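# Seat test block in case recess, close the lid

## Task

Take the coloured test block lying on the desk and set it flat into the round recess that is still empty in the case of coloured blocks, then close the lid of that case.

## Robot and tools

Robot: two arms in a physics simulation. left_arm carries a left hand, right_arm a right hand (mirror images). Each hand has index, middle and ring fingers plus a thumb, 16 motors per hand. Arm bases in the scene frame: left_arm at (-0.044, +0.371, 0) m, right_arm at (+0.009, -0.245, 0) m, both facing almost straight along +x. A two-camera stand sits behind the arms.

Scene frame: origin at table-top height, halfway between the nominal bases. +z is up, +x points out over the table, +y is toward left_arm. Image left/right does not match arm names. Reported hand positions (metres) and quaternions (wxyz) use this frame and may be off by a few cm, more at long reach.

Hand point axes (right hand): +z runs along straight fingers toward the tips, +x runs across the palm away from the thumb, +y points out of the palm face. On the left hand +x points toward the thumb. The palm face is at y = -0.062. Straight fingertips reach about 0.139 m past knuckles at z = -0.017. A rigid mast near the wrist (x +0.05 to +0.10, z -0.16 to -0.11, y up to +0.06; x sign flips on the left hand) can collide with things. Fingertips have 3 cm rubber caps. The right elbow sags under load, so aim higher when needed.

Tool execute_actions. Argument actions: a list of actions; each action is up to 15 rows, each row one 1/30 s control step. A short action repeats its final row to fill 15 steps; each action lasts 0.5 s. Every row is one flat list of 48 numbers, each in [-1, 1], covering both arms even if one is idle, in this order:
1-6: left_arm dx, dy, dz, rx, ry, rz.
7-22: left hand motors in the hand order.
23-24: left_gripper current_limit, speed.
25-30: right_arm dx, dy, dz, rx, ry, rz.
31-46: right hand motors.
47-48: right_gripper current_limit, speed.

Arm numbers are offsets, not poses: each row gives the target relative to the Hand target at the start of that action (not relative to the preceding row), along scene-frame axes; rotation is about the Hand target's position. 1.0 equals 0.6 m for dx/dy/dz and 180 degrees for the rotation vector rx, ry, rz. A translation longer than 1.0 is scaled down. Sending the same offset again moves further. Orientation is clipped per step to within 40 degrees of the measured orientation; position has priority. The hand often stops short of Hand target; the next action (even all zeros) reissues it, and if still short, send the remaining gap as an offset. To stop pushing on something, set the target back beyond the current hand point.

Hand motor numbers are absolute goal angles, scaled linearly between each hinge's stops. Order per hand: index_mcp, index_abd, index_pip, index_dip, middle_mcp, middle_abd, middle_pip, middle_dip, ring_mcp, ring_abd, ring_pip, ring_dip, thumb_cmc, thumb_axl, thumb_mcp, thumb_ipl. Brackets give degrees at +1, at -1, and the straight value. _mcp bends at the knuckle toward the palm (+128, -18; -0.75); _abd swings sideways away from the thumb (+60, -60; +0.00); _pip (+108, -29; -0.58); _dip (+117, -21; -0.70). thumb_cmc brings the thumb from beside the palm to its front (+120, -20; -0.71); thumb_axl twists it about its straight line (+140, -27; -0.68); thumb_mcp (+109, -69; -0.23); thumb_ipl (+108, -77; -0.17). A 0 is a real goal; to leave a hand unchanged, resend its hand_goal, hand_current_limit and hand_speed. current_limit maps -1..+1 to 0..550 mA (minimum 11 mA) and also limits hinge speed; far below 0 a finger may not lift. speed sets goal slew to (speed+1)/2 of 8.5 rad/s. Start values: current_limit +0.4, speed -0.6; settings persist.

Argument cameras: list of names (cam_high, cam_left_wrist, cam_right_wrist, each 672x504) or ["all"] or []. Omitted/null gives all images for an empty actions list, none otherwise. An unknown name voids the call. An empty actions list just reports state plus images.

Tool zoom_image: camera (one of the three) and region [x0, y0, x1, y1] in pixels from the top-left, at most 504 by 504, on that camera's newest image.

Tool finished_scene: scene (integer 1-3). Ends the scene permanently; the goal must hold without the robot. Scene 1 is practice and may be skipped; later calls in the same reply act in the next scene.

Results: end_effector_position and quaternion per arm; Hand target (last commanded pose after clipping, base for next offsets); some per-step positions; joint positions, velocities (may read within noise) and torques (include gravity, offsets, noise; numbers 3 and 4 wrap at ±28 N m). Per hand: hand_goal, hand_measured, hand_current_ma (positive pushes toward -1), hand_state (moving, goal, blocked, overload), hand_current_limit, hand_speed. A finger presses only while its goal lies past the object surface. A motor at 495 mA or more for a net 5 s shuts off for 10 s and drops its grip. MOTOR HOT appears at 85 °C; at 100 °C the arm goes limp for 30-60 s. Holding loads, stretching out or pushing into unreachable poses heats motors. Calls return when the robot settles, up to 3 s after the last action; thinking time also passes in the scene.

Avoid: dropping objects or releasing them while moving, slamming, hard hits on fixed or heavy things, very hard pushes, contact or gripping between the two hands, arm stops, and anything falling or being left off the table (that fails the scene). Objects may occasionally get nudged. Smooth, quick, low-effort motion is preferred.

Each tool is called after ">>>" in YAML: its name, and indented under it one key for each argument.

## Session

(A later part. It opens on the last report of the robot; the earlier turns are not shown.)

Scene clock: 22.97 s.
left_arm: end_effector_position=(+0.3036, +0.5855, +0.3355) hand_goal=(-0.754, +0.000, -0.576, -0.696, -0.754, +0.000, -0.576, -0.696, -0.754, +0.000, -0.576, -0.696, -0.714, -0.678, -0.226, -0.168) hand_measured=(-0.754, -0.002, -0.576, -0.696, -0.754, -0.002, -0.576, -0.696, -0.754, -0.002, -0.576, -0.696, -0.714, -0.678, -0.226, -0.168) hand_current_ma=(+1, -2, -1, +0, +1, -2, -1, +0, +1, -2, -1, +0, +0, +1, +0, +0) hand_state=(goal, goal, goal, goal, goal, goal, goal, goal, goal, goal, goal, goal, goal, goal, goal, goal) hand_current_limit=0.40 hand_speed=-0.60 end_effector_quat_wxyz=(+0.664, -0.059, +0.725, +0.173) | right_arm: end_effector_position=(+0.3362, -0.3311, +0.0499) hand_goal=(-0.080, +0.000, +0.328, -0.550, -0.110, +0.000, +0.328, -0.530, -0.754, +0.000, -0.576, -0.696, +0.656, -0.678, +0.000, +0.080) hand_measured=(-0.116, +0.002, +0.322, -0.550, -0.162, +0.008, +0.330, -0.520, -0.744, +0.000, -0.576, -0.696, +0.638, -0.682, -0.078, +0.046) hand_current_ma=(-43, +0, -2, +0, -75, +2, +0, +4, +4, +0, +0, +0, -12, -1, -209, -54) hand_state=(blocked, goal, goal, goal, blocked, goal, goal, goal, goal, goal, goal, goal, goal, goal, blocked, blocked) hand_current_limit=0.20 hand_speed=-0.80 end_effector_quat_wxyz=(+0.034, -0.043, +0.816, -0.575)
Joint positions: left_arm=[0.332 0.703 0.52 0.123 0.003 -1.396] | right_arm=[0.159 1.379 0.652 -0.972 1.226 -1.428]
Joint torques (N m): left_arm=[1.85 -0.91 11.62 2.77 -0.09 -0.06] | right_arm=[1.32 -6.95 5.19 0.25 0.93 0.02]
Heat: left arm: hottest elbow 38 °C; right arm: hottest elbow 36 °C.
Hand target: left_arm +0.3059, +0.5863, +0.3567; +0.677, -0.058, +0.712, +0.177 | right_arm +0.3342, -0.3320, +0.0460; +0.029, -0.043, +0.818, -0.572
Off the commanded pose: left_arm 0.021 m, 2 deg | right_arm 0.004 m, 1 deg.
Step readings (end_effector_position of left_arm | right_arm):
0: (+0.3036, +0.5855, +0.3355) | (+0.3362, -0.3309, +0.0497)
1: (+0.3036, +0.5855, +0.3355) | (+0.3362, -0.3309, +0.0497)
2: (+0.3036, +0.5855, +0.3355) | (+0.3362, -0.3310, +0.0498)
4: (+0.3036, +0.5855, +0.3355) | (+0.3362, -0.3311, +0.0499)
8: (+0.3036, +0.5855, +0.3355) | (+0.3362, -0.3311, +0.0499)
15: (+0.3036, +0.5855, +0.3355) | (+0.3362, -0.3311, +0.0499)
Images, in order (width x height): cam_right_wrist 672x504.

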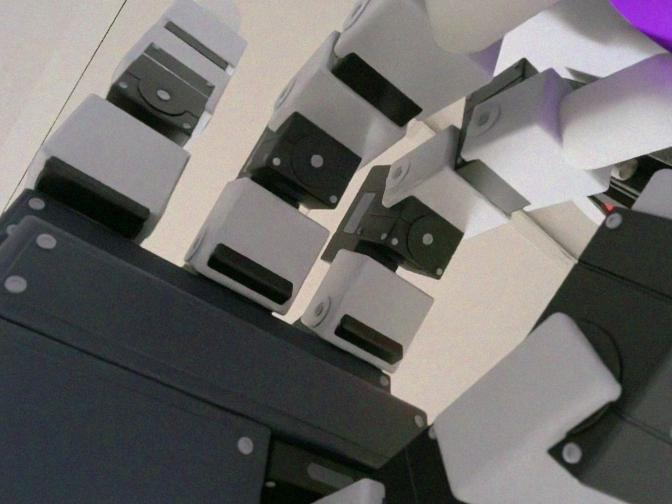

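>>> execute_actions:
  actions:
    - [[0,0,0,0,0,0,-0.754,0,-0.576,-0.696,-0.754,0,-0.576,-0.696,-0.754,0,-0.576,-0.696,-0.714,-0.678,-0.226,-0.168,0.4,-0.6,0,0,0.1,0,0,0,-0.08,0,0.328,-0.55,-0.11,0,0.328,-0.53,-0.754,0,-0.576,-0.696,0.657,-0.678,0.0,0.08,0.2,-0.8]]
    - [[0,0,0,0,0,0,-0.754,0,-0.576,-0.696,-0.754,0,-0.576,-0.696,-0.754,0,-0.576,-0.696,-0.714,-0.678,-0.226,-0.168,0.4,-0.6,0,0,0.09,0,0,0,-0.08,0,0.328,-0.55,-0.11,0,0.328,-0.53,-0.754,0,-0.576,-0.696,0.657,-0.678,0.0,0.08,0.2,-0.8]]
  cameras: ["cam_high"]

>>> zoom_image:
  camera: "cam_high"
  region: [358, 150, 408, 190]

Scene clock: 24.97 s.
left_arm: end_effector_position=(+0.3036, +0.5855, +0.3355) hand_goal=(-0.754, +0.000, -0.576, -0.696, -0.754, +0.000, -0.576, -0.696, -0.754, +0.000, -0.576, -0.696, -0.714, -0.678, -0.226, -0.168) hand_measured=(-0.754, -0.002, -0.576, -0.696, -0.754, -0.002, -0.576, -0.696, -0.754, -0.002, -0.576, -0.696, -0.714, -0.678, -0.226, -0.168) hand_current_ma=(+1, -2, -1, +0, +1, -2, -1, +0, +1, -2, -1, +0, +0, +1, +0, +0) hand_state=(goal, goal, goal, goal, goal, goal, goal, goal, goal, goal, goal, goal, goal, goal, goal, goal) hand_current_limit=0.40 hand_speed=-0.60 end_effector_quat_wxyz=(+0.664, -0.059, +0.725, +0.173) | right_arm: end_effector_position=(+0.3149, -0.3349, +0.1398) hand_goal=(-0.080, +0.000, +0.328, -0.550, -0.110, +0.000, +0.328, -0.530, -0.754, +0.000, -0.576, -0.696, +0.656, -0.678, +0.000, +0.080) hand_measured=(-0.080, +0.000, +0.322, -0.550, -0.110, +0.002, +0.328, -0.528, -0.744, +0.000, -0.576, -0.696, +0.652, -0.680, -0.002, +0.076) hand_current_ma=(+0, +0, -1, +0, +0, +0, +0, +0, +4, +0, +0, +0, -1, -1, -1, -1) hand_state=(goal, goal, goal, goal, goal, goal, goal, goal, goal, goal, goal, goal, goal, goal, goal, goal) hand_current_limit=0.20 hand_speed=-0.80 end_effector_quat_wxyz=(+0.010, -0.060, +0.817, -0.574)
Joint positions: left_arm=[0.332 0.703 0.52 0.123 0.003 -1.396] | right_arm=[0.152 1.182 0.768 -1.319 1.217 -1.454]
Joint torques (N m): left_arm=[1.9 -0.97 11.54 2.77 -0.11 -0.04] | right_arm=[1.67 -5.77 10.78 -0.72 1.32 0.12]
Heat: left arm: hottest elbow 38 °C; right arm: hottest elbow 36 °C.
Hand target: left_arm +0.3059, +0.5863, +0.3567; +0.677, -0.058, +0.712, +0.177 | right_arm +0.3343, -0.3320, +0.1601; +0.029, -0.043, +0.818, -0.572
Off the commanded pose: left_arm 0.021 m, 2 deg | right_arm 0.028 m, 3 deg.
Step readings (end_effector_position of left_arm | right_arm):
0: (+0.3036, +0.5855, +0.3355) | (+0.3362, -0.3311, +0.0499)
1: (+0.3036, +0.5855, +0.3355) | (+0.3362, -0.3311, +0.0500)
2: (+0.3036, +0.5855, +0.3355) | (+0.3345, -0.3314, +0.0507)
4: (+0.3036, +0.5855, +0.3355) | (+0.3284, -0.3316, +0.0553)
8: (+0.3036, +0.5855, +0.3355) | (+0.3170, -0.3342, +0.0722)
15: (+0.3036, +0.5855, +0.3355) | (+0.3147, -0.3346, +0.0853)
16: (+0.3036, +0.5855, +0.3355) | (+0.3144, -0.3347, +0.0859)
17: (+0.3036, +0.5855, +0.3355) | (+0.3133, -0.3347, +0.0871)
19: (+0.3036, +0.5855, +0.3355) | (+0.3107, -0.3351, +0.0947)
23: (+0.3036, +0.5855, +0.3355) | (+0.3149, -0.3347, +0.1215)
30: (+0.3036, +0.5855, +0.3355) | (+0.3176, -0.3344, +0.1396)
Images, in order (width x height): cam_high 672x504.

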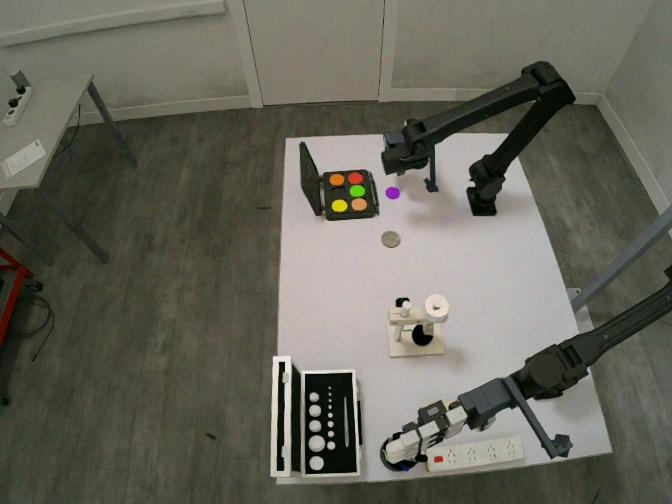

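Scaled by 10.080.

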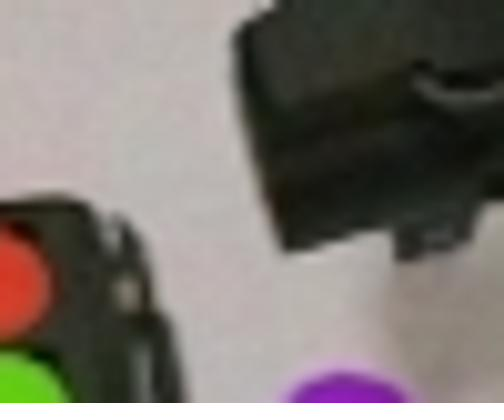

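>>> zoom_image:
  camera: "cam_high"
  region: [368, 170, 418, 210]

Scaled by 10.080.

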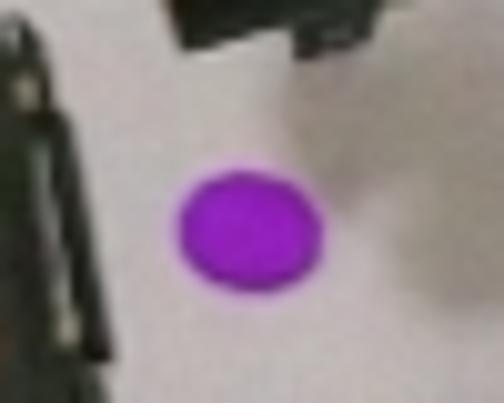

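>>> execute_actions:
  actions:
    - [[0,0,0,0,0,0,-0.754,0,-0.576,-0.696,-0.754,0,-0.576,-0.696,-0.754,0,-0.576,-0.696,-0.714,-0.678,-0.226,-0.168,0.4,-0.6,-0.004,-0.0017,-0.06,0,0,0,-0.342,0,0.08,-0.087,-0.342,0,0.08,-0.087,-0.754,0,-0.576,-0.696,0.657,-0.678,-0.226,0.0,0.4,-0.4]]
    - [[0,0,0,0,0,0,-0.754,0,-0.576,-0.696,-0.754,0,-0.576,-0.696,-0.754,0,-0.576,-0.696,-0.714,-0.678,-0.226,-0.168,0.4,-0.6,0,0,-0.09,0,0,0,-0.342,0,0.08,-0.087,-0.342,0,0.08,-0.087,-0.754,0,-0.576,-0.696,0.657,-0.678,-0.226,0.0,0.4,-0.4]]
    - [[0,0,0,0,0,0,-0.754,0,-0.576,-0.696,-0.754,0,-0.576,-0.696,-0.754,0,-0.576,-0.696,-0.714,-0.678,-0.226,-0.168,0.4,-0.6,0,0,-0.0435,0,0,0,-0.342,0,0.08,-0.087,-0.342,0,0.08,-0.087,-0.754,0,-0.576,-0.696,0.657,-0.678,-0.226,0.0,0.4,-0.6]]
  cameras: ["cam_high"]

>>> zoom_image:
  camera: "cam_high"
  region: [368, 170, 418, 210]

Scene clock: 28.73 s.
left_arm: end_effector_position=(+0.3036, +0.5855, +0.3355) hand_goal=(-0.754, +0.000, -0.576, -0.696, -0.754, +0.000, -0.576, -0.696, -0.754, +0.000, -0.576, -0.696, -0.714, -0.678, -0.226, -0.168) hand_measured=(-0.754, -0.002, -0.576, -0.696, -0.754, -0.002, -0.576, -0.696, -0.754, -0.002, -0.576, -0.696, -0.714, -0.678, -0.226, -0.168) hand_current_ma=(+1, -2, -1, +0, +1, -2, -1, +0, +1, -2, -1, +0, +0, +1, +0, +0) hand_state=(goal, goal, goal, goal, goal, goal, goal, goal, goal, goal, goal, goal, goal, goal, goal, goal) hand_current_limit=0.40 hand_speed=-0.60 end_effector_quat_wxyz=(+0.664, -0.059, +0.725, +0.173) | right_arm: end_effector_position=(+0.3337, -0.3324, +0.0486) hand_goal=(-0.342, +0.000, +0.080, -0.088, -0.342, +0.000, +0.080, -0.088, -0.754, +0.000, -0.576, -0.696, +0.656, -0.678, -0.226, +0.000) hand_measured=(-0.332, +0.000, +0.082, -0.092, -0.330, +0.002, +0.082, -0.090, -0.744, +0.000, -0.576, -0.696, +0.652, -0.680, -0.222, +0.002) hand_current_ma=(+5, +0, +0, -1, +7, +0, +0, -1, +4, +0, +0, +0, -1, -1, +1, +1) hand_state=(goal, goal, goal, goal, goal, goal, goal, goal, goal, goal, goal, goal, goal, goal, goal, goal) hand_current_limit=0.40 hand_speed=-0.60 end_effector_quat_wxyz=(+0.034, -0.039, +0.819, -0.572)
Joint positions: left_arm=[0.332 0.703 0.52 0.123 0.003 -1.396] | right_arm=[0.152 1.372 0.645 -0.965 1.217 -1.43]
Joint torques (N m): left_arm=[1.61 -0.85 11.58 2.78 -0.1 -0.06] | right_arm=[2.26 -6.01 5.18 0.49 1.37 -0.01]
Heat: left arm: hottest elbow 38 °C; right arm: hottest elbow 36 °C.
Hand target: left_arm +0.3059, +0.5863, +0.3567; +0.677, -0.058, +0.712, +0.177 | right_arm +0.3318, -0.3330, +0.0439; +0.029, -0.043, +0.818, -0.572
Off the commanded pose: left_arm 0.021 m, 2 deg | right_arm 0.005 m, 1 deg.
Step readings (end_effector_position of left_arm | right_arm):
0: (+0.3036, +0.5855, +0.3355) | (+0.3150, -0.3349, +0.1398)
1: (+0.3036, +0.5855, +0.3355) | (+0.3150, -0.3349, +0.1398)
2: (+0.3036, +0.5855, +0.3355) | (+0.3156, -0.3348, +0.1398)
4: (+0.3036, +0.5855, +0.3355) | (+0.3193, -0.3343, +0.1388)
8: (+0.3036, +0.5855, +0.3355) | (+0.3280, -0.3331, +0.1336)
15: (+0.3036, +0.5855, +0.3355) | (+0.3327, -0.3324, +0.1309)
16: (+0.3036, +0.5855, +0.3355) | (+0.3327, -0.3324, +0.1305)
17: (+0.3036, +0.5855, +0.3355) | (+0.3334, -0.3325, +0.1285)
19: (+0.3036, +0.5855, +0.3355) | (+0.3330, -0.3328, +0.1183)
23: (+0.3036, +0.5855, +0.3355) | (+0.3244, -0.3338, +0.0865)
30: (+0.3036, +0.5855, +0.3355) | (+0.3292, -0.3329, +0.0730)
31: (+0.3036, +0.5855, +0.3355) | (+0.3303, -0.3328, +0.0731)
32: (+0.3036, +0.5855, +0.3355) | (+0.3319, -0.3326, +0.0726)
34: (+0.3036, +0.5855, +0.3355) | (+0.3340, -0.3324, +0.0690)
38: (+0.3036, +0.5855, +0.3355) | (+0.3327, -0.3326, +0.0552)
45: (+0.3036, +0.5855, +0.3355) | (+0.3328, -0.3325, +0.0486)
Images, in order (width x height): cam_high 672x504.

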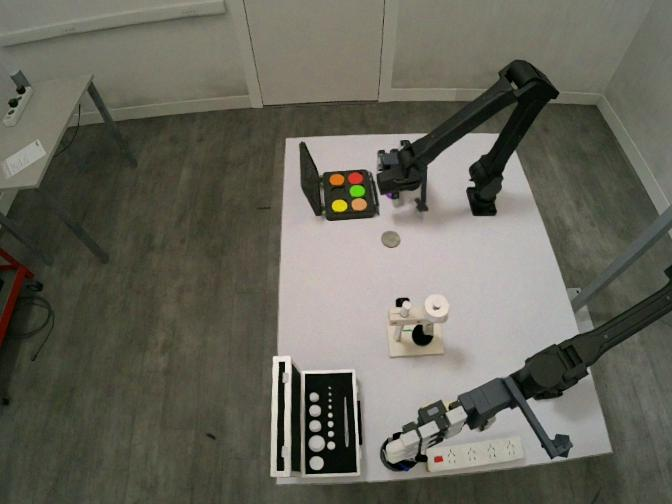

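Scaled by 10.080.

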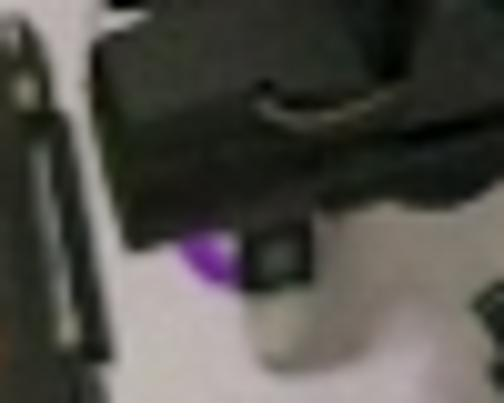

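>>> execute_actions:
  actions:
    - [[0,0,0,0,0,0,-0.754,0,-0.576,-0.696,-0.754,0,-0.576,-0.696,-0.754,0,-0.576,-0.696,-0.714,-0.678,-0.226,-0.168,0.4,-0.6,0,0,0,0,0,0,-0.274,0,0.299,-0.377,-0.274,0,0.299,-0.377,-0.754,0,-0.576,-0.696,0.657,-0.678,-0.226,0.0,0.2,-0.7]]
    - [[0,0,0,0,0,0,-0.754,0,-0.576,-0.696,-0.754,0,-0.576,-0.696,-0.754,0,-0.576,-0.696,-0.714,-0.678,-0.226,-0.168,0.4,-0.6,0,0,0,0,0,0,-0.205,0,0.328,-0.435,-0.205,0,0.328,-0.435,-0.754,0,-0.576,-0.696,0.657,-0.678,-0.18,0.0,0.2,-0.8]]
    - [[0,0,0,0,0,0,-0.754,0,-0.576,-0.696,-0.754,0,-0.576,-0.696,-0.754,0,-0.576,-0.696,-0.714,-0.678,-0.226,-0.168,0.4,-0.6,0,0,0,0,0,0,-0.18,0,0.328,-0.46,-0.18,0,0.328,-0.46,-0.754,0,-0.576,-0.696,0.657,-0.678,-0.1,0.03,0.2,-0.8]]
    - [[0,0,0,0,0,0,-0.754,0,-0.576,-0.696,-0.754,0,-0.576,-0.696,-0.754,0,-0.576,-0.696,-0.714,-0.678,-0.226,-0.168,0.4,-0.6,0,0,0,0,0,0,-0.151,0,0.328,-0.493,-0.151,0,0.328,-0.493,-0.754,0,-0.576,-0.696,0.657,-0.678,0.0,0.08,0.2,-0.8]]
  cameras: ["cam_high"]

>>> zoom_image:
  camera: "cam_high"
  region: [368, 170, 418, 210]

Scene clock: 31.50 s.
left_arm: end_effector_position=(+0.3036, +0.5855, +0.3355) hand_goal=(-0.754, +0.000, -0.576, -0.696, -0.754, +0.000, -0.576, -0.696, -0.754, +0.000, -0.576, -0.696, -0.714, -0.678, -0.226, -0.168) hand_measured=(-0.754, -0.002, -0.576, -0.696, -0.754, -0.002, -0.576, -0.696, -0.754, -0.002, -0.576, -0.696, -0.714, -0.678, -0.226, -0.168) hand_current_ma=(+1, -2, -1, +0, +1, -2, -1, +0, +1, -2, -1, +0, +0, +1, +0, +0) hand_state=(goal, goal, goal, goal, goal, goal, goal, goal, goal, goal, goal, goal, goal, goal, goal, goal) hand_current_limit=0.40 hand_speed=-0.60 end_effector_quat_wxyz=(+0.664, -0.059, +0.725, +0.173) | right_arm: end_effector_position=(+0.3336, -0.3324, +0.0485) hand_goal=(-0.152, +0.000, +0.328, -0.494, -0.152, +0.000, +0.328, -0.494, -0.754, +0.000, -0.576, -0.696, +0.656, -0.678, +0.000, +0.080) hand_measured=(-0.158, +0.000, +0.324, -0.494, -0.174, +0.002, +0.324, -0.490, -0.744, +0.000, -0.576, -0.696, +0.648, -0.680, -0.088, +0.044) hand_current_ma=(-2, +0, -1, +0, -19, +0, -1, +1, +4, +0, +0, +0, -3, -1, -264, -60) hand_state=(goal, goal, goal, goal, blocked, goal, goal, goal, goal, goal, goal, goal, goal, goal, blocked, blocked) hand_current_limit=0.20 hand_speed=-0.80 end_effector_quat_wxyz=(+0.033, -0.040, +0.819, -0.572)
Joint positions: left_arm=[0.332 0.703 0.52 0.123 0.003 -1.396] | right_arm=[0.152 1.372 0.645 -0.964 1.217 -1.433]
Joint torques (N m): left_arm=[1.85 -0.97 11.59 2.78 -0.1 -0.06] | right_arm=[2.08 -5.83 5.04 0.31 1.4 0.03]
Heat: left arm: hottest elbow 39 °C; right arm: hottest elbow 36 °C.
Hand target: left_arm +0.3059, +0.5863, +0.3567; +0.677, -0.058, +0.712, +0.177 | right_arm +0.3318, -0.3330, +0.0439; +0.029, -0.043, +0.818, -0.572
Off the commanded pose: left_arm 0.021 m, 2 deg | right_arm 0.005 m, 1 deg.
Step readings (end_effector_position of left_arm | right_arm):
0: (+0.3036, +0.5855, +0.3355) | (+0.3336, -0.3324, +0.0486)
1: (+0.3036, +0.5855, +0.3355) | (+0.3336, -0.3324, +0.0486)
2: (+0.3036, +0.5855, +0.3355) | (+0.3336, -0.3324, +0.0486)
4: (+0.3036, +0.5855, +0.3355) | (+0.3337, -0.3324, +0.0486)
8: (+0.3036, +0.5855, +0.3355) | (+0.3337, -0.3324, +0.0486)
15: (+0.3036, +0.5855, +0.3355) | (+0.3337, -0.3324, +0.0485)
16: (+0.3036, +0.5855, +0.3355) | (+0.3337, -0.3324, +0.0485)
17: (+0.3036, +0.5855, +0.3355) | (+0.3337, -0.3324, +0.0485)
19: (+0.3036, +0.5855, +0.3355) | (+0.3337, -0.3324, +0.0485)
23: (+0.3036, +0.5855, +0.3355) | (+0.3337, -0.3324, +0.0485)
30: (+0.3036, +0.5855, +0.3355) | (+0.3337, -0.3324, +0.0485)
31: (+0.3036, +0.5855, +0.3355) | (+0.3337, -0.3324, +0.0485)
32: (+0.3036, +0.5855, +0.3355) | (+0.3337, -0.3324, +0.0485)
34: (+0.3036, +0.5855, +0.3355) | (+0.3337, -0.3324, +0.0485)
38: (+0.3036, +0.5855, +0.3355) | (+0.3337, -0.3324, +0.0485)
45: (+0.3036, +0.5855, +0.3355) | (+0.3337, -0.3324, +0.0485)
46: (+0.3036, +0.5855, +0.3355) | (+0.3337, -0.3324, +0.0485)
47: (+0.3036, +0.5855, +0.3355) | (+0.3337, -0.3324, +0.0485)
49: (+0.3036, +0.5855, +0.3355) | (+0.3336, -0.3324, +0.0485)
53: (+0.3036, +0.5855, +0.3355) | (+0.3336, -0.3324, +0.0485)
60: (+0.3036, +0.5855, +0.3355) | (+0.3336, -0.3324, +0.0485)
Images, in order (width x height): cam_high 672x504.

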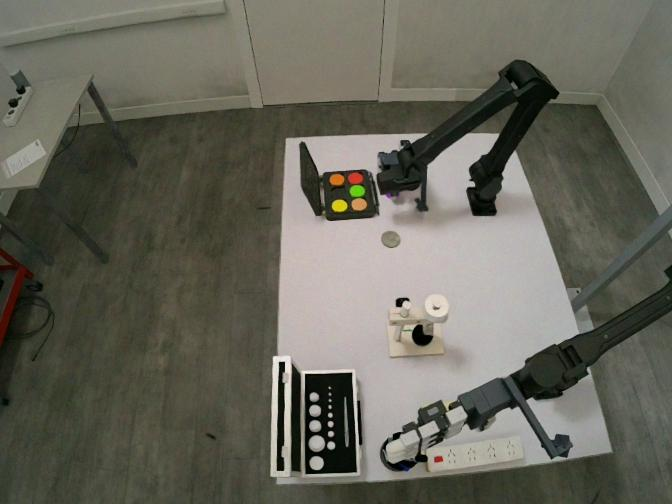

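Scaled by 10.080.

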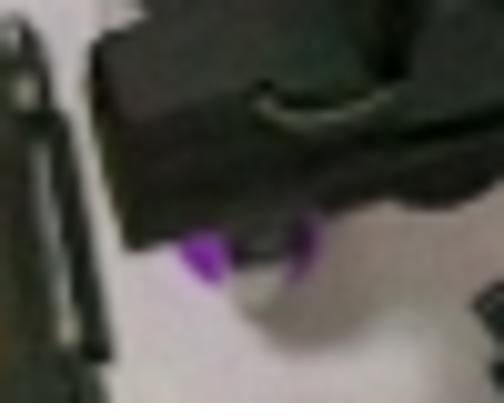

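>>> execute_actions:
  actions:
    - [[0,0,0,0,0,0,-0.754,0,-0.576,-0.696,-0.754,0,-0.576,-0.696,-0.754,0,-0.576,-0.696,-0.714,-0.678,-0.226,-0.168,0.4,-0.6,0,0,0,0,0,0,-0.11,0,0.328,-0.53,-0.12,0,0.328,-0.525,-0.754,0,-0.576,-0.696,0.657,-0.678,0.0,0.08,0.2,-0.8]]
    - [[0,0,0,0,0,0,-0.754,0,-0.576,-0.696,-0.754,0,-0.576,-0.696,-0.754,0,-0.576,-0.696,-0.714,-0.678,-0.226,-0.168,0.4,-0.6,0,0,0,0,0,0,-0.07,0,0.328,-0.55,-0.10,0,0.328,-0.53,-0.754,0,-0.576,-0.696,0.657,-0.678,0.03,0.08,0.2,-0.8]]
  cameras: ["cam_high","cam_right_wrist"]

>>> zoom_image:
  camera: "cam_high"
  region: [368, 170, 418, 210]

Scene clock: 33.23 s.
left_arm: end_effector_position=(+0.3036, +0.5855, +0.3355) hand_goal=(-0.754, +0.000, -0.576, -0.696, -0.754, +0.000, -0.576, -0.696, -0.754, +0.000, -0.576, -0.696, -0.714, -0.678, -0.226, -0.168) hand_measured=(-0.754, -0.002, -0.576, -0.696, -0.754, -0.002, -0.576, -0.696, -0.754, -0.002, -0.576, -0.696, -0.714, -0.678, -0.226, -0.168) hand_current_ma=(+1, -2, -1, +0, +1, -2, -1, +0, +1, -2, -1, +0, +0, +1, +0, +0) hand_state=(goal, goal, goal, goal, goal, goal, goal, goal, goal, goal, goal, goal, goal, goal, goal, goal) hand_current_limit=0.40 hand_speed=-0.60 end_effector_quat_wxyz=(+0.664, -0.059, +0.725, +0.173) | right_arm: end_effector_position=(+0.3338, -0.3332, +0.0494) hand_goal=(-0.070, +0.000, +0.328, -0.550, -0.100, +0.000, +0.328, -0.530, -0.754, +0.000, -0.576, -0.696, +0.656, -0.678, +0.030, +0.080) hand_measured=(-0.126, +0.000, +0.322, -0.550, -0.154, +0.004, +0.324, -0.530, -0.744, +0.000, -0.576, -0.696, +0.648, -0.680, -0.088, +0.044) hand_current_ma=(-89, +0, -2, +0, -83, +1, -1, +0, +4, +0, +0, +0, -3, -1, -330, -60) hand_state=(blocked, goal, goal, goal, blocked, goal, goal, goal, goal, goal, goal, goal, goal, goal, blocked, blocked) hand_current_limit=0.20 hand_speed=-0.80 end_effector_quat_wxyz=(+0.033, -0.040, +0.817, -0.574)
Joint positions: left_arm=[0.332 0.703 0.52 0.123 0.003 -1.396] | right_arm=[0.152 1.372 0.645 -0.964 1.223 -1.433]
Joint torques (N m): left_arm=[1.73 -1.03 11.58 2.74 -0.09 -0.06] | right_arm=[1.73 -6.12 5.11 0.39 1.04 0.06]
Heat: left arm: hottest elbow 39 °C; right arm: hottest elbow 36 °C.
Hand target: left_arm +0.3059, +0.5863, +0.3567; +0.677, -0.058, +0.712, +0.177 | right_arm +0.3318, -0.3330, +0.0439; +0.029, -0.043, +0.818, -0.572
Off the commanded pose: left_arm 0.021 m, 2 deg | right_arm 0.006 m, 1 deg.
Step readings (end_effector_position of left_arm | right_arm):
0: (+0.3036, +0.5855, +0.3355) | (+0.3336, -0.3324, +0.0485)
1: (+0.3036, +0.5855, +0.3355) | (+0.3336, -0.3324, +0.0485)
2: (+0.3036, +0.5855, +0.3355) | (+0.3336, -0.3324, +0.0486)
4: (+0.3036, +0.5855, +0.3355) | (+0.3337, -0.3328, +0.0490)
8: (+0.3036, +0.5855, +0.3355) | (+0.3337, -0.3329, +0.0490)
15: (+0.3036, +0.5855, +0.3355) | (+0.3337, -0.3329, +0.0490)
16: (+0.3036, +0.5855, +0.3355) | (+0.3337, -0.3329, +0.0490)
17: (+0.3036, +0.5855, +0.3355) | (+0.3337, -0.3330, +0.0491)
19: (+0.3036, +0.5855, +0.3355) | (+0.3338, -0.3332, +0.0494)
23: (+0.3036, +0.5855, +0.3355) | (+0.3338, -0.3332, +0.0494)
30: (+0.3036, +0.5855, +0.3355) | (+0.3338, -0.3332, +0.0494)
Images, in order (width x height): cam_high 672x504, cam_right_wrist 672x504.

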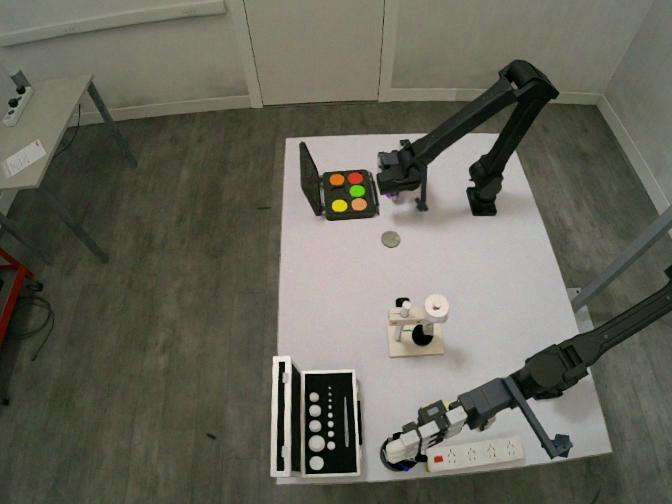

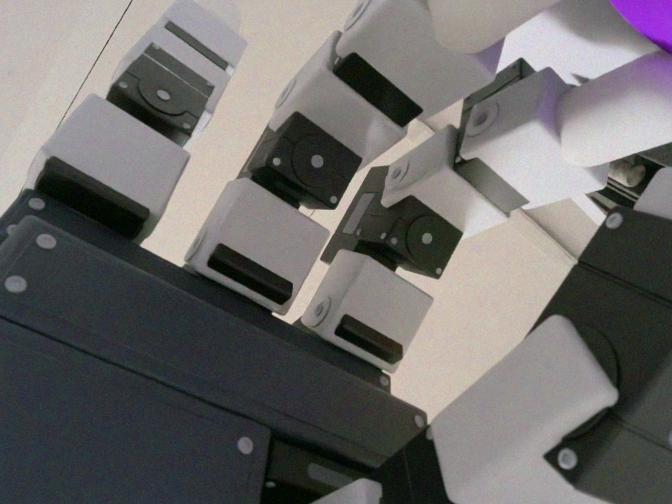

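Scaled by 10.080.

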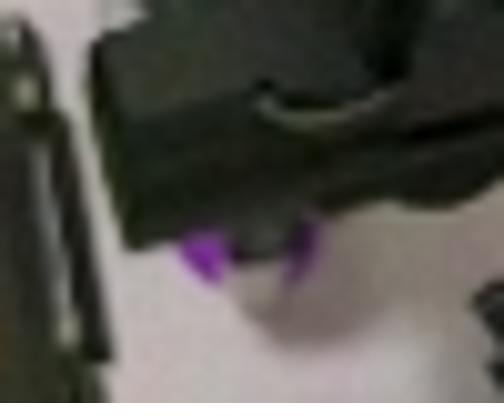

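>>> execute_actions:
  actions:
    - [[0,0,0,0,0,0,-0.754,0,-0.576,-0.696,-0.754,0,-0.576,-0.696,-0.754,0,-0.576,-0.696,-0.714,-0.678,-0.226,-0.168,0.4,-0.6,0.025,0,0.09,0,0,0,-0.07,0,0.328,-0.55,-0.10,0,0.328,-0.53,-0.754,0,-0.576,-0.696,0.657,-0.678,0.03,0.08,0.2,-0.8]]
  cameras: ["cam_high"]

>>> zoom_image:
  camera: "cam_high"
  region: [368, 170, 418, 210]

Scene clock: 34.50 s.
left_arm: end_effector_position=(+0.3036, +0.5855, +0.3355) hand_goal=(-0.754, +0.000, -0.576, -0.696, -0.754, +0.000, -0.576, -0.696, -0.754, +0.000, -0.576, -0.696, -0.714, -0.678, -0.226, -0.168) hand_measured=(-0.754, -0.002, -0.576, -0.696, -0.754, -0.002, -0.576, -0.696, -0.754, -0.002, -0.576, -0.696, -0.714, -0.678, -0.226, -0.168) hand_current_ma=(+1, -2, -1, +0, +1, -2, -1, +0, +1, -2, -1, +0, +0, +1, +0, +0) hand_state=(goal, goal, goal, goal, goal, goal, goal, goal, goal, goal, goal, goal, goal, goal, goal, goal) hand_current_limit=0.40 hand_speed=-0.60 end_effector_quat_wxyz=(+0.664, -0.059, +0.725, +0.173) | right_arm: end_effector_position=(+0.3262, -0.3347, +0.0779) hand_goal=(-0.070, +0.000, +0.328, -0.550, -0.100, +0.000, +0.328, -0.530, -0.754, +0.000, -0.576, -0.696, +0.656, -0.678, +0.030, +0.080) hand_measured=(-0.070, -0.002, +0.322, -0.552, -0.100, +0.002, +0.324, -0.530, -0.744, +0.000, -0.576, -0.696, +0.652, -0.680, +0.028, +0.076) hand_current_ma=(+0, +0, -1, +0, +0, +0, -1, +0, +5, +0, +0, +0, -1, -1, -1, -1) hand_state=(goal, goal, goal, goal, goal, goal, goal, goal, goal, goal, goal, goal, goal, goal, goal, goal) hand_current_limit=0.20 hand_speed=-0.80 end_effector_quat_wxyz=(+0.010, -0.061, +0.816, -0.574)
Joint positions: left_arm=[0.332 0.703 0.52 0.123 0.003 -1.396] | right_arm=[0.148 1.312 0.689 -1.097 1.22 -1.469]
Joint torques (N m): left_arm=[1.85 -0.85 11.69 2.7 -0.09 -0.06] | right_arm=[1.79 -7.94 9.68 -0.38 1.22 0.06]
Heat: left arm: hottest elbow 39 °C; right arm: hottest elbow 36 °C.
Hand target: left_arm +0.3059, +0.5863, +0.3567; +0.677, -0.058, +0.712, +0.177 | right_arm +0.3469, -0.3330, +0.0979; +0.029, -0.043, +0.818, -0.572
Off the commanded pose: left_arm 0.021 m, 2 deg | right_arm 0.029 m, 3 deg.
Step readings (end_effector_position of left_arm | right_arm):
0: (+0.3036, +0.5855, +0.3355) | (+0.3338, -0.3332, +0.0494)
1: (+0.3036, +0.5855, +0.3355) | (+0.3337, -0.3332, +0.0494)
2: (+0.3036, +0.5855, +0.3355) | (+0.3327, -0.3334, +0.0497)
4: (+0.3036, +0.5855, +0.3355) | (+0.3297, -0.3337, +0.0530)
8: (+0.3036, +0.5855, +0.3355) | (+0.3242, -0.3348, +0.0655)
15: (+0.3036, +0.5855, +0.3355) | (+0.3283, -0.3345, +0.0778)
Images, in order (width x height): cam_high 672x504.

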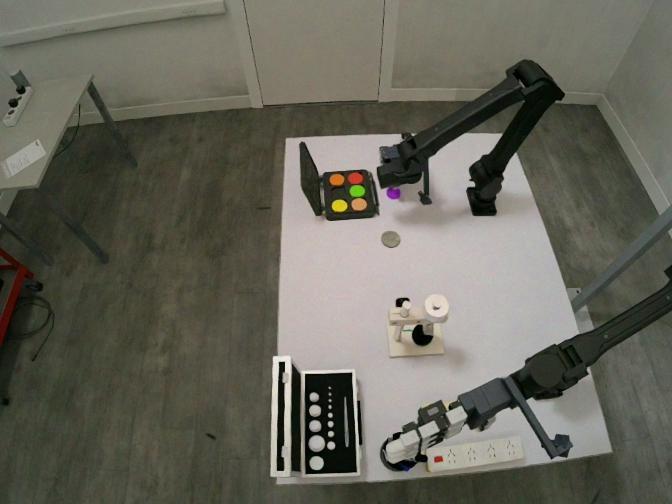

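Scaled by 10.080.

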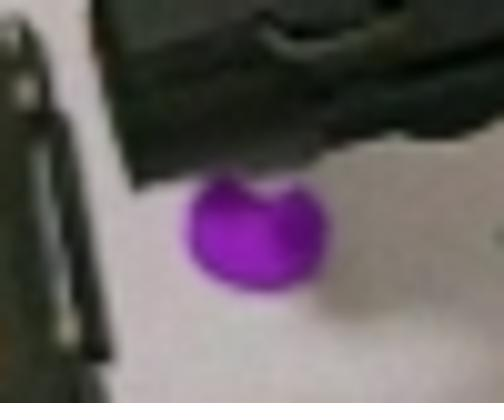

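>>> execute_actions:
  actions:
    - [[0,0,0,0,0,0,-0.754,0,-0.576,-0.696,-0.754,0,-0.576,-0.696,-0.754,0,-0.576,-0.696,-0.714,-0.678,-0.226,-0.168,0.4,-0.6,-0.028,-0.001,-0.005,0,0,0,-0.342,0,0.08,-0.087,-0.342,0,0.08,-0.087,-0.754,0,-0.576,-0.696,0.657,-0.678,-0.226,0.0,0.4,-0.4]]
    - [[0,0,0,0,0,0,-0.754,0,-0.576,-0.696,-0.754,0,-0.576,-0.696,-0.754,0,-0.576,-0.696,-0.714,-0.678,-0.226,-0.168,0.4,-0.6,0,0,-0.06,0,0,0,-0.342,0,0.08,-0.087,-0.342,0,0.08,-0.087,-0.754,0,-0.576,-0.696,0.657,-0.678,-0.226,0.0,0.4,-0.4]]
    - [[0,0,0,0,0,0,-0.754,0,-0.576,-0.696,-0.754,0,-0.576,-0.696,-0.754,0,-0.576,-0.696,-0.714,-0.678,-0.226,-0.168,0.4,-0.6,0,0,-0.034,0,0,0,-0.342,0,0.08,-0.087,-0.342,0,0.08,-0.087,-0.754,0,-0.576,-0.696,0.657,-0.678,-0.226,0.0,0.4,-0.6]]
  cameras: ["cam_high"]

>>> zoom_image:
  camera: "cam_high"
  region: [368, 170, 418, 210]

Scene clock: 37.27 s.
left_arm: end_effector_position=(+0.3036, +0.5855, +0.3355) hand_goal=(-0.754, +0.000, -0.576, -0.696, -0.754, +0.000, -0.576, -0.696, -0.754, +0.000, -0.576, -0.696, -0.714, -0.678, -0.226, -0.168) hand_measured=(-0.754, -0.002, -0.576, -0.696, -0.754, -0.002, -0.576, -0.696, -0.754, -0.002, -0.576, -0.696, -0.714, -0.678, -0.226, -0.168) hand_current_ma=(+1, -2, -1, +0, +1, -2, -1, +0, +1, -2, -1, +0, +0, +1, +0, +0) hand_state=(goal, goal, goal, goal, goal, goal, goal, goal, goal, goal, goal, goal, goal, goal, goal, goal) hand_current_limit=0.40 hand_speed=-0.60 end_effector_quat_wxyz=(+0.664, -0.059, +0.725, +0.173) | right_arm: end_effector_position=(+0.3320, -0.3344, +0.0455) hand_goal=(-0.342, +0.000, +0.080, -0.088, -0.342, +0.000, +0.080, -0.088, -0.754, +0.000, -0.576, -0.696, +0.656, -0.678, -0.226, +0.000) hand_measured=(-0.330, +0.008, +0.090, -0.080, -0.328, +0.002, +0.082, -0.092, -0.744, +0.000, -0.576, -0.696, +0.652, -0.680, -0.222, +0.002) hand_current_ma=(+6, +2, +4, +2, +8, +0, +0, -1, +5, +0, +0, +0, -1, -1, +1, +0) hand_state=(goal, goal, goal, goal, goal, goal, goal, goal, goal, goal, goal, goal, goal, goal, goal, goal) hand_current_limit=0.40 hand_speed=-0.60 end_effector_quat_wxyz=(+0.033, -0.039, +0.818, -0.574)
Joint positions: left_arm=[0.332 0.703 0.52 0.123 0.003 -1.396] | right_arm=[0.148 1.375 0.635 -0.945 1.222 -1.441]
Joint torques (N m): left_arm=[1.96 -0.91 11.63 2.74 -0.11 -0.04] | right_arm=[1.9 -5.83 4.75 0.59 1.15 0.07]
Heat: left arm: hottest elbow 39 °C; right arm: hottest elbow 36 °C.
Hand target: left_arm +0.3059, +0.5863, +0.3567; +0.677, -0.058, +0.712, +0.177 | right_arm +0.3300, -0.3336, +0.0385; +0.029, -0.043, +0.818, -0.572
Off the commanded pose: left_arm 0.021 m, 2 deg | right_arm 0.007 m, 1 deg.
Step readings (end_effector_position of left_arm | right_arm):
0: (+0.3036, +0.5855, +0.3355) | (+0.3261, -0.3347, +0.0779)
1: (+0.3036, +0.5855, +0.3355) | (+0.3261, -0.3347, +0.0779)
2: (+0.3036, +0.5855, +0.3355) | (+0.3260, -0.3346, +0.0779)
4: (+0.3036, +0.5855, +0.3355) | (+0.3256, -0.3345, +0.0787)
8: (+0.3036, +0.5855, +0.3355) | (+0.3256, -0.3346, +0.0835)
15: (+0.3036, +0.5855, +0.3355) | (+0.3254, -0.3347, +0.0860)
16: (+0.3036, +0.5855, +0.3355) | (+0.3255, -0.3347, +0.0861)
17: (+0.3036, +0.5855, +0.3355) | (+0.3259, -0.3346, +0.0861)
19: (+0.3036, +0.5855, +0.3355) | (+0.3290, -0.3342, +0.0843)
23: (+0.3036, +0.5855, +0.3355) | (+0.3302, -0.3342, +0.0730)
30: (+0.3036, +0.5855, +0.3355) | (+0.3295, -0.3342, +0.0637)
31: (+0.3036, +0.5855, +0.3355) | (+0.3299, -0.3341, +0.0636)
32: (+0.3036, +0.5855, +0.3355) | (+0.3307, -0.3340, +0.0631)
34: (+0.3036, +0.5855, +0.3355) | (+0.3324, -0.3338, +0.0596)
38: (+0.3036, +0.5855, +0.3355) | (+0.3303, -0.3341, +0.0484)
45: (+0.3036, +0.5855, +0.3355) | (+0.3308, -0.3346, +0.0454)
Images, in order (width x height): cam_high 672x504.

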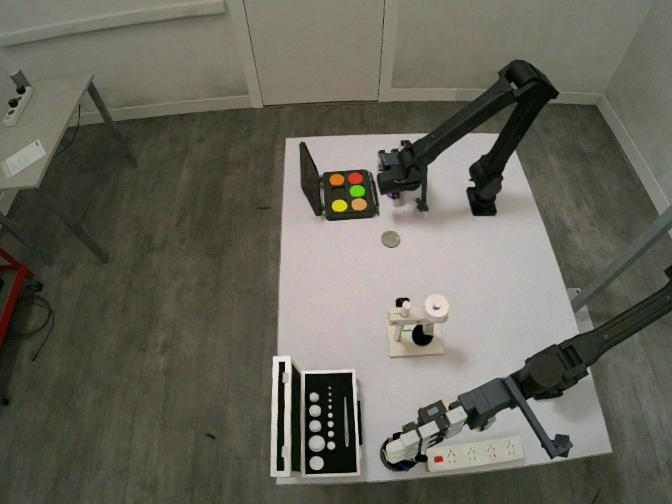

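Scaled by 10.080.

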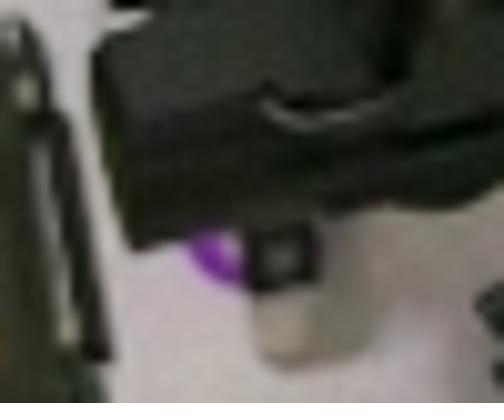

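>>> execute_actions:
  actions:
    - [[0,0,0,0,0,0,-0.754,0,-0.576,-0.696,-0.754,0,-0.576,-0.696,-0.754,0,-0.576,-0.696,-0.714,-0.678,-0.226,-0.168,0.4,-0.6,0,0,0.001,0,0,0,-0.274,0,0.299,-0.377,-0.274,0,0.299,-0.377,-0.754,0,-0.576,-0.696,0.657,-0.678,-0.226,0.0,0.2,-0.6]]
    - [[0,0,0,0,0,0,-0.754,0,-0.576,-0.696,-0.754,0,-0.576,-0.696,-0.754,0,-0.576,-0.696,-0.714,-0.678,-0.226,-0.168,0.4,-0.6,0,0,0,0,0,0,-0.205,0,0.328,-0.435,-0.205,0,0.328,-0.435,-0.754,0,-0.576,-0.696,0.657,-0.678,-0.18,0.0,0.2,-0.7]]
    - [[0,0,0,0,0,0,-0.754,0,-0.576,-0.696,-0.754,0,-0.576,-0.696,-0.754,0,-0.576,-0.696,-0.714,-0.678,-0.226,-0.168,0.4,-0.6,0,0,0,0,0,0,-0.18,0,0.328,-0.46,-0.18,0,0.328,-0.46,-0.754,0,-0.576,-0.696,0.657,-0.678,-0.1,0.03,0.2,-0.8]]
  cameras: ["cam_high","cam_right_wrist"]

>>> zoom_image:
  camera: "cam_high"
  region: [368, 170, 418, 210]

Scene clock: 39.50 s.
left_arm: end_effector_position=(+0.3036, +0.5855, +0.3355) hand_goal=(-0.754, +0.000, -0.576, -0.696, -0.754, +0.000, -0.576, -0.696, -0.754, +0.000, -0.576, -0.696, -0.714, -0.678, -0.226, -0.168) hand_measured=(-0.754, -0.002, -0.576, -0.696, -0.754, -0.002, -0.576, -0.696, -0.754, -0.002, -0.576, -0.696, -0.714, -0.678, -0.226, -0.168) hand_current_ma=(+1, -2, -1, +0, +1, -2, -1, +0, +1, -2, -1, +0, +0, +1, +0, +0) hand_state=(goal, goal, goal, goal, goal, goal, goal, goal, goal, goal, goal, goal, goal, goal, goal, goal) hand_current_limit=0.40 hand_speed=-0.60 end_effector_quat_wxyz=(+0.664, -0.059, +0.725, +0.173) | right_arm: end_effector_position=(+0.3323, -0.3339, +0.0450) hand_goal=(-0.180, +0.000, +0.328, -0.460, -0.180, +0.000, +0.328, -0.460, -0.754, +0.000, -0.576, -0.696, +0.656, -0.678, -0.100, +0.030) hand_measured=(-0.180, +0.002, +0.324, -0.458, -0.188, +0.002, +0.322, -0.460, -0.744, +0.000, -0.576, -0.696, +0.646, -0.680, -0.130, +0.024) hand_current_ma=(+0, +0, -1, +0, -3, +0, -1, +0, +5, +0, +0, +0, -4, -1, -42, -4) hand_state=(goal, goal, goal, goal, goal, goal, goal, goal, goal, goal, goal, goal, goal, goal, blocked, goal) hand_current_limit=0.20 hand_speed=-0.80 end_effector_quat_wxyz=(+0.033, -0.039, +0.819, -0.572)
Joint positions: left_arm=[0.332 0.703 0.52 0.123 0.003 -1.396] | right_arm=[0.148 1.375 0.635 -0.943 1.218 -1.441]
Joint torques (N m): left_arm=[1.96 -0.91 11.59 2.81 -0.12 -0.06] | right_arm=[2.2 -5.71 4.98 0.51 1.22 0.1]
Heat: left arm: hottest elbow 39 °C; right arm: hottest elbow 36 °C.
Hand target: left_arm +0.3059, +0.5863, +0.3567; +0.677, -0.058, +0.712, +0.177 | right_arm +0.3300, -0.3336, +0.0391; +0.029, -0.043, +0.818, -0.572
Off the commanded pose: left_arm 0.021 m, 2 deg | right_arm 0.006 m, 1 deg.
Step readings (end_effector_position of left_arm | right_arm):
0: (+0.3036, +0.5855, +0.3355) | (+0.3320, -0.3344, +0.0454)
1: (+0.3036, +0.5855, +0.3355) | (+0.3320, -0.3344, +0.0454)
2: (+0.3036, +0.5855, +0.3355) | (+0.3320, -0.3344, +0.0455)
4: (+0.3036, +0.5855, +0.3355) | (+0.3321, -0.3341, +0.0452)
8: (+0.3036, +0.5855, +0.3355) | (+0.3323, -0.3340, +0.0451)
15: (+0.3036, +0.5855, +0.3355) | (+0.3323, -0.3340, +0.0451)
16: (+0.3036, +0.5855, +0.3355) | (+0.3323, -0.3340, +0.0451)
17: (+0.3036, +0.5855, +0.3355) | (+0.3323, -0.3340, +0.0451)
19: (+0.3036, +0.5855, +0.3355) | (+0.3323, -0.3339, +0.0450)
23: (+0.3036, +0.5855, +0.3355) | (+0.3323, -0.3339, +0.0450)
30: (+0.3036, +0.5855, +0.3355) | (+0.3323, -0.3339, +0.0450)
31: (+0.3036, +0.5855, +0.3355) | (+0.3323, -0.3339, +0.0450)
32: (+0.3036, +0.5855, +0.3355) | (+0.3323, -0.3339, +0.0450)
34: (+0.3036, +0.5855, +0.3355) | (+0.3323, -0.3339, +0.0450)
38: (+0.3036, +0.5855, +0.3355) | (+0.3323, -0.3339, +0.0450)
45: (+0.3036, +0.5855, +0.3355) | (+0.3323, -0.3339, +0.0450)
Images, in order (width x height): cam_high 672x504, cam_right_wrist 672x504.

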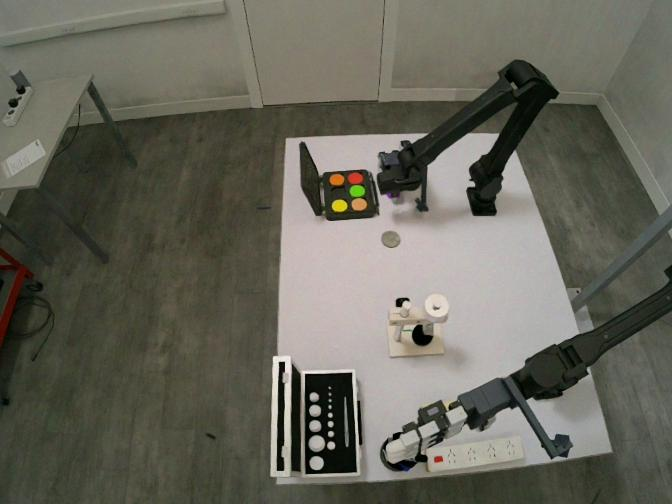

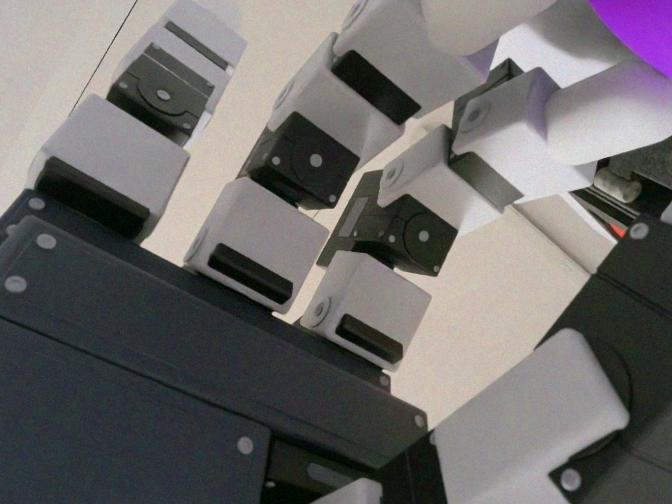

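Scaled by 10.080.

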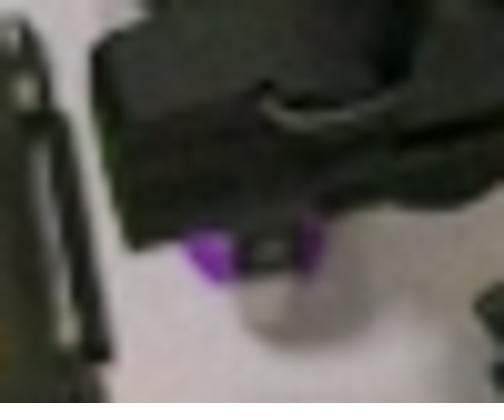

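>>> execute_actions:
  actions:
    - [[0,0,0,0,0,0,-0.754,0,-0.576,-0.696,-0.754,0,-0.576,-0.696,-0.754,0,-0.576,-0.696,-0.714,-0.678,-0.226,-0.168,0.4,-0.6,0,0,0,0,0,0,-0.151,0,0.328,-0.493,-0.151,0,0.328,-0.493,-0.754,0,-0.576,-0.696,0.657,-0.678,0.0,0.08,0.2,-0.8]]
    - [[0,0,0,0,0,0,-0.754,0,-0.576,-0.696,-0.754,0,-0.576,-0.696,-0.754,0,-0.576,-0.696,-0.714,-0.678,-0.226,-0.168,0.4,-0.6,0,0,0.004,0,0,0,-0.10,0,0.328,-0.535,-0.11,0,0.328,-0.53,-0.754,0,-0.576,-0.696,0.657,-0.678,0.0,0.08,0.2,-0.8]]
  cameras: ["cam_high"]

>>> zoom_image:
  camera: "cam_high"
  region: [368, 170, 418, 210]

Scene clock: 41.03 s.
left_arm: end_effector_position=(+0.3036, +0.5855, +0.3355) hand_goal=(-0.754, +0.000, -0.576, -0.696, -0.754, +0.000, -0.576, -0.696, -0.754, +0.000, -0.576, -0.696, -0.714, -0.678, -0.226, -0.168) hand_measured=(-0.754, -0.002, -0.576, -0.696, -0.754, -0.002, -0.576, -0.696, -0.754, -0.002, -0.576, -0.696, -0.714, -0.678, -0.226, -0.168) hand_current_ma=(+1, -2, -1, +0, +1, -2, -1, +0, +1, -2, -1, +0, +0, +1, +0, +0) hand_state=(goal, goal, goal, goal, goal, goal, goal, goal, goal, goal, goal, goal, goal, goal, goal, goal) hand_current_limit=0.40 hand_speed=-0.60 end_effector_quat_wxyz=(+0.664, -0.059, +0.725, +0.173) | right_arm: end_effector_position=(+0.3325, -0.3348, +0.0459) hand_goal=(-0.100, +0.000, +0.328, -0.536, -0.110, +0.000, +0.328, -0.530, -0.754, +0.000, -0.576, -0.696, +0.656, -0.678, +0.000, +0.080) hand_measured=(-0.144, +0.002, +0.324, -0.532, -0.172, +0.004, +0.328, -0.518, -0.744, +0.000, -0.576, -0.696, +0.642, -0.680, -0.118, +0.030) hand_current_ma=(-57, +0, -1, +1, -102, +1, +0, +6, +5, +0, +0, +0, -8, -1, -330, -106) hand_state=(blocked, goal, goal, goal, blocked, goal, goal, goal, goal, goal, goal, goal, goal, goal, blocked, blocked) hand_current_limit=0.20 hand_speed=-0.80 end_effector_quat_wxyz=(+0.034, -0.039, +0.817, -0.575)
Joint positions: left_arm=[0.332 0.703 0.52 0.123 0.003 -1.396] | right_arm=[0.148 1.375 0.635 -0.943 1.225 -1.441]
Joint torques (N m): left_arm=[1.61 -0.91 11.59 2.73 -0.09 -0.05] | right_arm=[2.96 -6.36 5.19 0.13 1.02 0.07]
Heat: left arm: hottest elbow 40 °C; right arm: hottest elbow 36 °C.
Hand target: left_arm +0.3059, +0.5863, +0.3567; +0.677, -0.058, +0.712, +0.177 | right_arm +0.3300, -0.3336, +0.0415; +0.029, -0.043, +0.818, -0.572
Off the commanded pose: left_arm 0.021 m, 2 deg | right_arm 0.005 m, 1 deg.
Step readings (end_effector_position of left_arm | right_arm):
0: (+0.3036, +0.5855, +0.3355) | (+0.3323, -0.3339, +0.0450)
1: (+0.3036, +0.5855, +0.3355) | (+0.3323, -0.3339, +0.0450)
2: (+0.3036, +0.5855, +0.3355) | (+0.3323, -0.3339, +0.0450)
4: (+0.3036, +0.5855, +0.3355) | (+0.3323, -0.3340, +0.0451)
8: (+0.3036, +0.5855, +0.3355) | (+0.3324, -0.3343, +0.0454)
15: (+0.3036, +0.5855, +0.3355) | (+0.3324, -0.3343, +0.0454)
16: (+0.3036, +0.5855, +0.3355) | (+0.3324, -0.3343, +0.0454)
17: (+0.3036, +0.5855, +0.3355) | (+0.3324, -0.3343, +0.0454)
19: (+0.3036, +0.5855, +0.3355) | (+0.3325, -0.3347, +0.0458)
23: (+0.3036, +0.5855, +0.3355) | (+0.3325, -0.3348, +0.0459)
30: (+0.3036, +0.5855, +0.3355) | (+0.3325, -0.3348, +0.0459)
Images, in order (width x height): cam_high 672x504.

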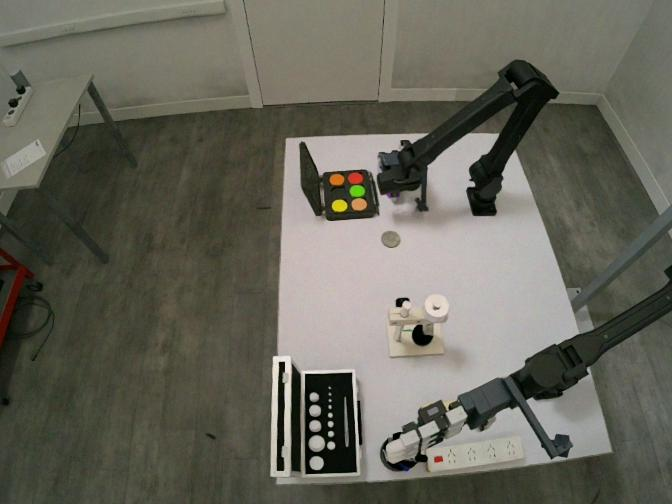

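Scaled by 10.080.

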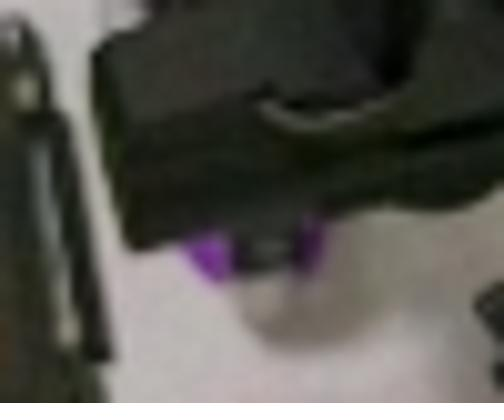

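>>> execute_actions:
  actions:
    - [[0,0,0,0,0,0,-0.754,0,-0.576,-0.696,-0.754,0,-0.576,-0.696,-0.754,0,-0.576,-0.696,-0.714,-0.678,-0.226,-0.168,0.4,-0.6,0,0,0,0,0,0,-0.08,0,0.328,-0.55,-0.11,0,0.328,-0.53,-0.754,0,-0.576,-0.696,0.657,-0.678,0.0,0.08,0.2,-0.8]]
    - [[0,0,0,0,0,0,-0.754,0,-0.576,-0.696,-0.754,0,-0.576,-0.696,-0.754,0,-0.576,-0.696,-0.714,-0.678,-0.226,-0.168,0.4,-0.6,0.025,0,0.09,0,0,0,-0.08,0,0.328,-0.55,-0.11,0,0.328,-0.53,-0.754,0,-0.576,-0.696,0.657,-0.678,0.0,0.08,0.2,-0.8]]
  cameras: ["cam_high"]

>>> zoom_image:
  camera: "cam_high"
  region: [368, 170, 418, 210]

Scene clock: 42.80 s.
left_arm: end_effector_position=(+0.3036, +0.5855, +0.3355) hand_goal=(-0.754, +0.000, -0.576, -0.696, -0.754, +0.000, -0.576, -0.696, -0.754, +0.000, -0.576, -0.696, -0.714, -0.678, -0.226, -0.168) hand_measured=(-0.754, -0.002, -0.576, -0.696, -0.754, -0.002, -0.576, -0.696, -0.754, -0.002, -0.576, -0.696, -0.714, -0.678, -0.226, -0.168) hand_current_ma=(+1, -2, -1, +0, +1, -2, -1, +0, +1, -2, -1, +0, +0, +1, +0, +0) hand_state=(goal, goal, goal, goal, goal, goal, goal, goal, goal, goal, goal, goal, goal, goal, goal, goal) hand_current_limit=0.40 hand_speed=-0.60 end_effector_quat_wxyz=(+0.664, -0.059, +0.725, +0.173) | right_arm: end_effector_position=(+0.3241, -0.3353, +0.0759) hand_goal=(-0.080, +0.000, +0.328, -0.550, -0.110, +0.000, +0.328, -0.530, -0.754, +0.000, -0.576, -0.696, +0.656, -0.678, +0.000, +0.080) hand_measured=(-0.080, -0.004, +0.322, -0.554, -0.110, +0.002, +0.322, -0.530, -0.744, +0.000, -0.576, -0.696, +0.658, -0.676, -0.002, +0.076) hand_current_ma=(+0, -1, -1, -1, +0, +0, -1, +0, +5, +0, +0, +0, +0, +0, -1, -1) hand_state=(goal, goal, goal, goal, goal, goal, goal, goal, goal, goal, goal, goal, goal, goal, goal, goal) hand_current_limit=0.20 hand_speed=-0.80 end_effector_quat_wxyz=(+0.010, -0.061, +0.816, -0.574)
Joint positions: left_arm=[0.332 0.703 0.52 0.123 0.003 -1.396] | right_arm=[0.147 1.31 0.681 -1.086 1.22 -1.475]
Joint torques (N m): left_arm=[1.85 -0.85 11.55 2.85 -0.11 -0.06] | right_arm=[1.9 -7.82 9.76 -0.53 1.21 0.11]
Heat: left arm: hottest elbow 40 °C; right arm: hottest elbow 36 °C.
Hand target: left_arm +0.3059, +0.5863, +0.3567; +0.677, -0.058, +0.712, +0.177 | right_arm +0.3450, -0.3336, +0.0955; +0.029, -0.043, +0.818, -0.572
Off the commanded pose: left_arm 0.021 m, 2 deg | right_arm 0.029 m, 3 deg.
Step readings (end_effector_position of left_arm | right_arm):
0: (+0.3036, +0.5855, +0.3355) | (+0.3325, -0.3348, +0.0459)
1: (+0.3036, +0.5855, +0.3355) | (+0.3325, -0.3348, +0.0459)
2: (+0.3036, +0.5855, +0.3355) | (+0.3325, -0.3348, +0.0459)
4: (+0.3036, +0.5855, +0.3355) | (+0.3325, -0.3349, +0.0460)
8: (+0.3036, +0.5855, +0.3355) | (+0.3325, -0.3349, +0.0460)
15: (+0.3036, +0.5855, +0.3355) | (+0.3325, -0.3349, +0.0460)
16: (+0.3036, +0.5855, +0.3355) | (+0.3325, -0.3349, +0.0460)
17: (+0.3036, +0.5855, +0.3355) | (+0.3311, -0.3351, +0.0463)
19: (+0.3036, +0.5855, +0.3355) | (+0.3272, -0.3351, +0.0499)
23: (+0.3036, +0.5855, +0.3355) | (+0.3219, -0.3357, +0.0627)
30: (+0.3036, +0.5855, +0.3355) | (+0.3264, -0.3350, +0.0757)
Images, in order (width x height): cam_high 672x504.

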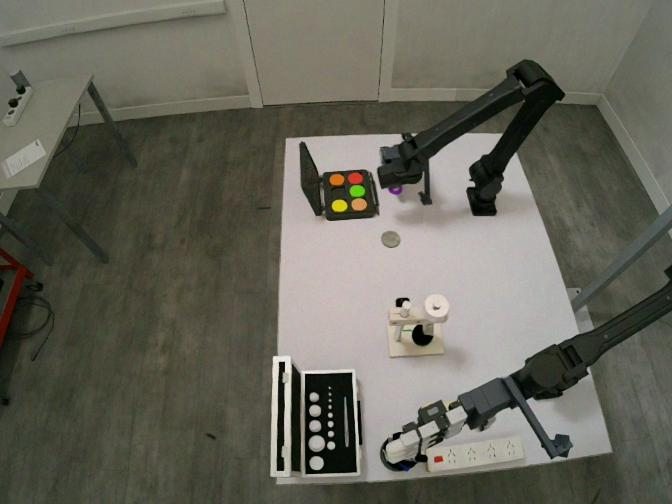

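Scaled by 10.080.

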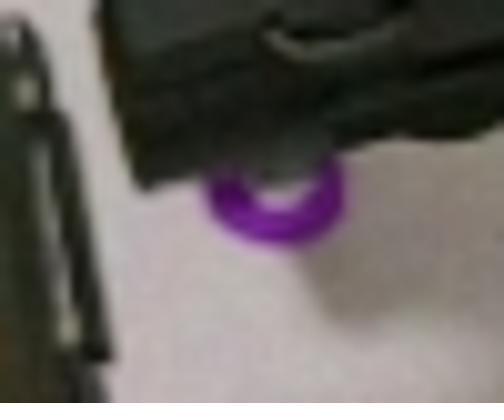

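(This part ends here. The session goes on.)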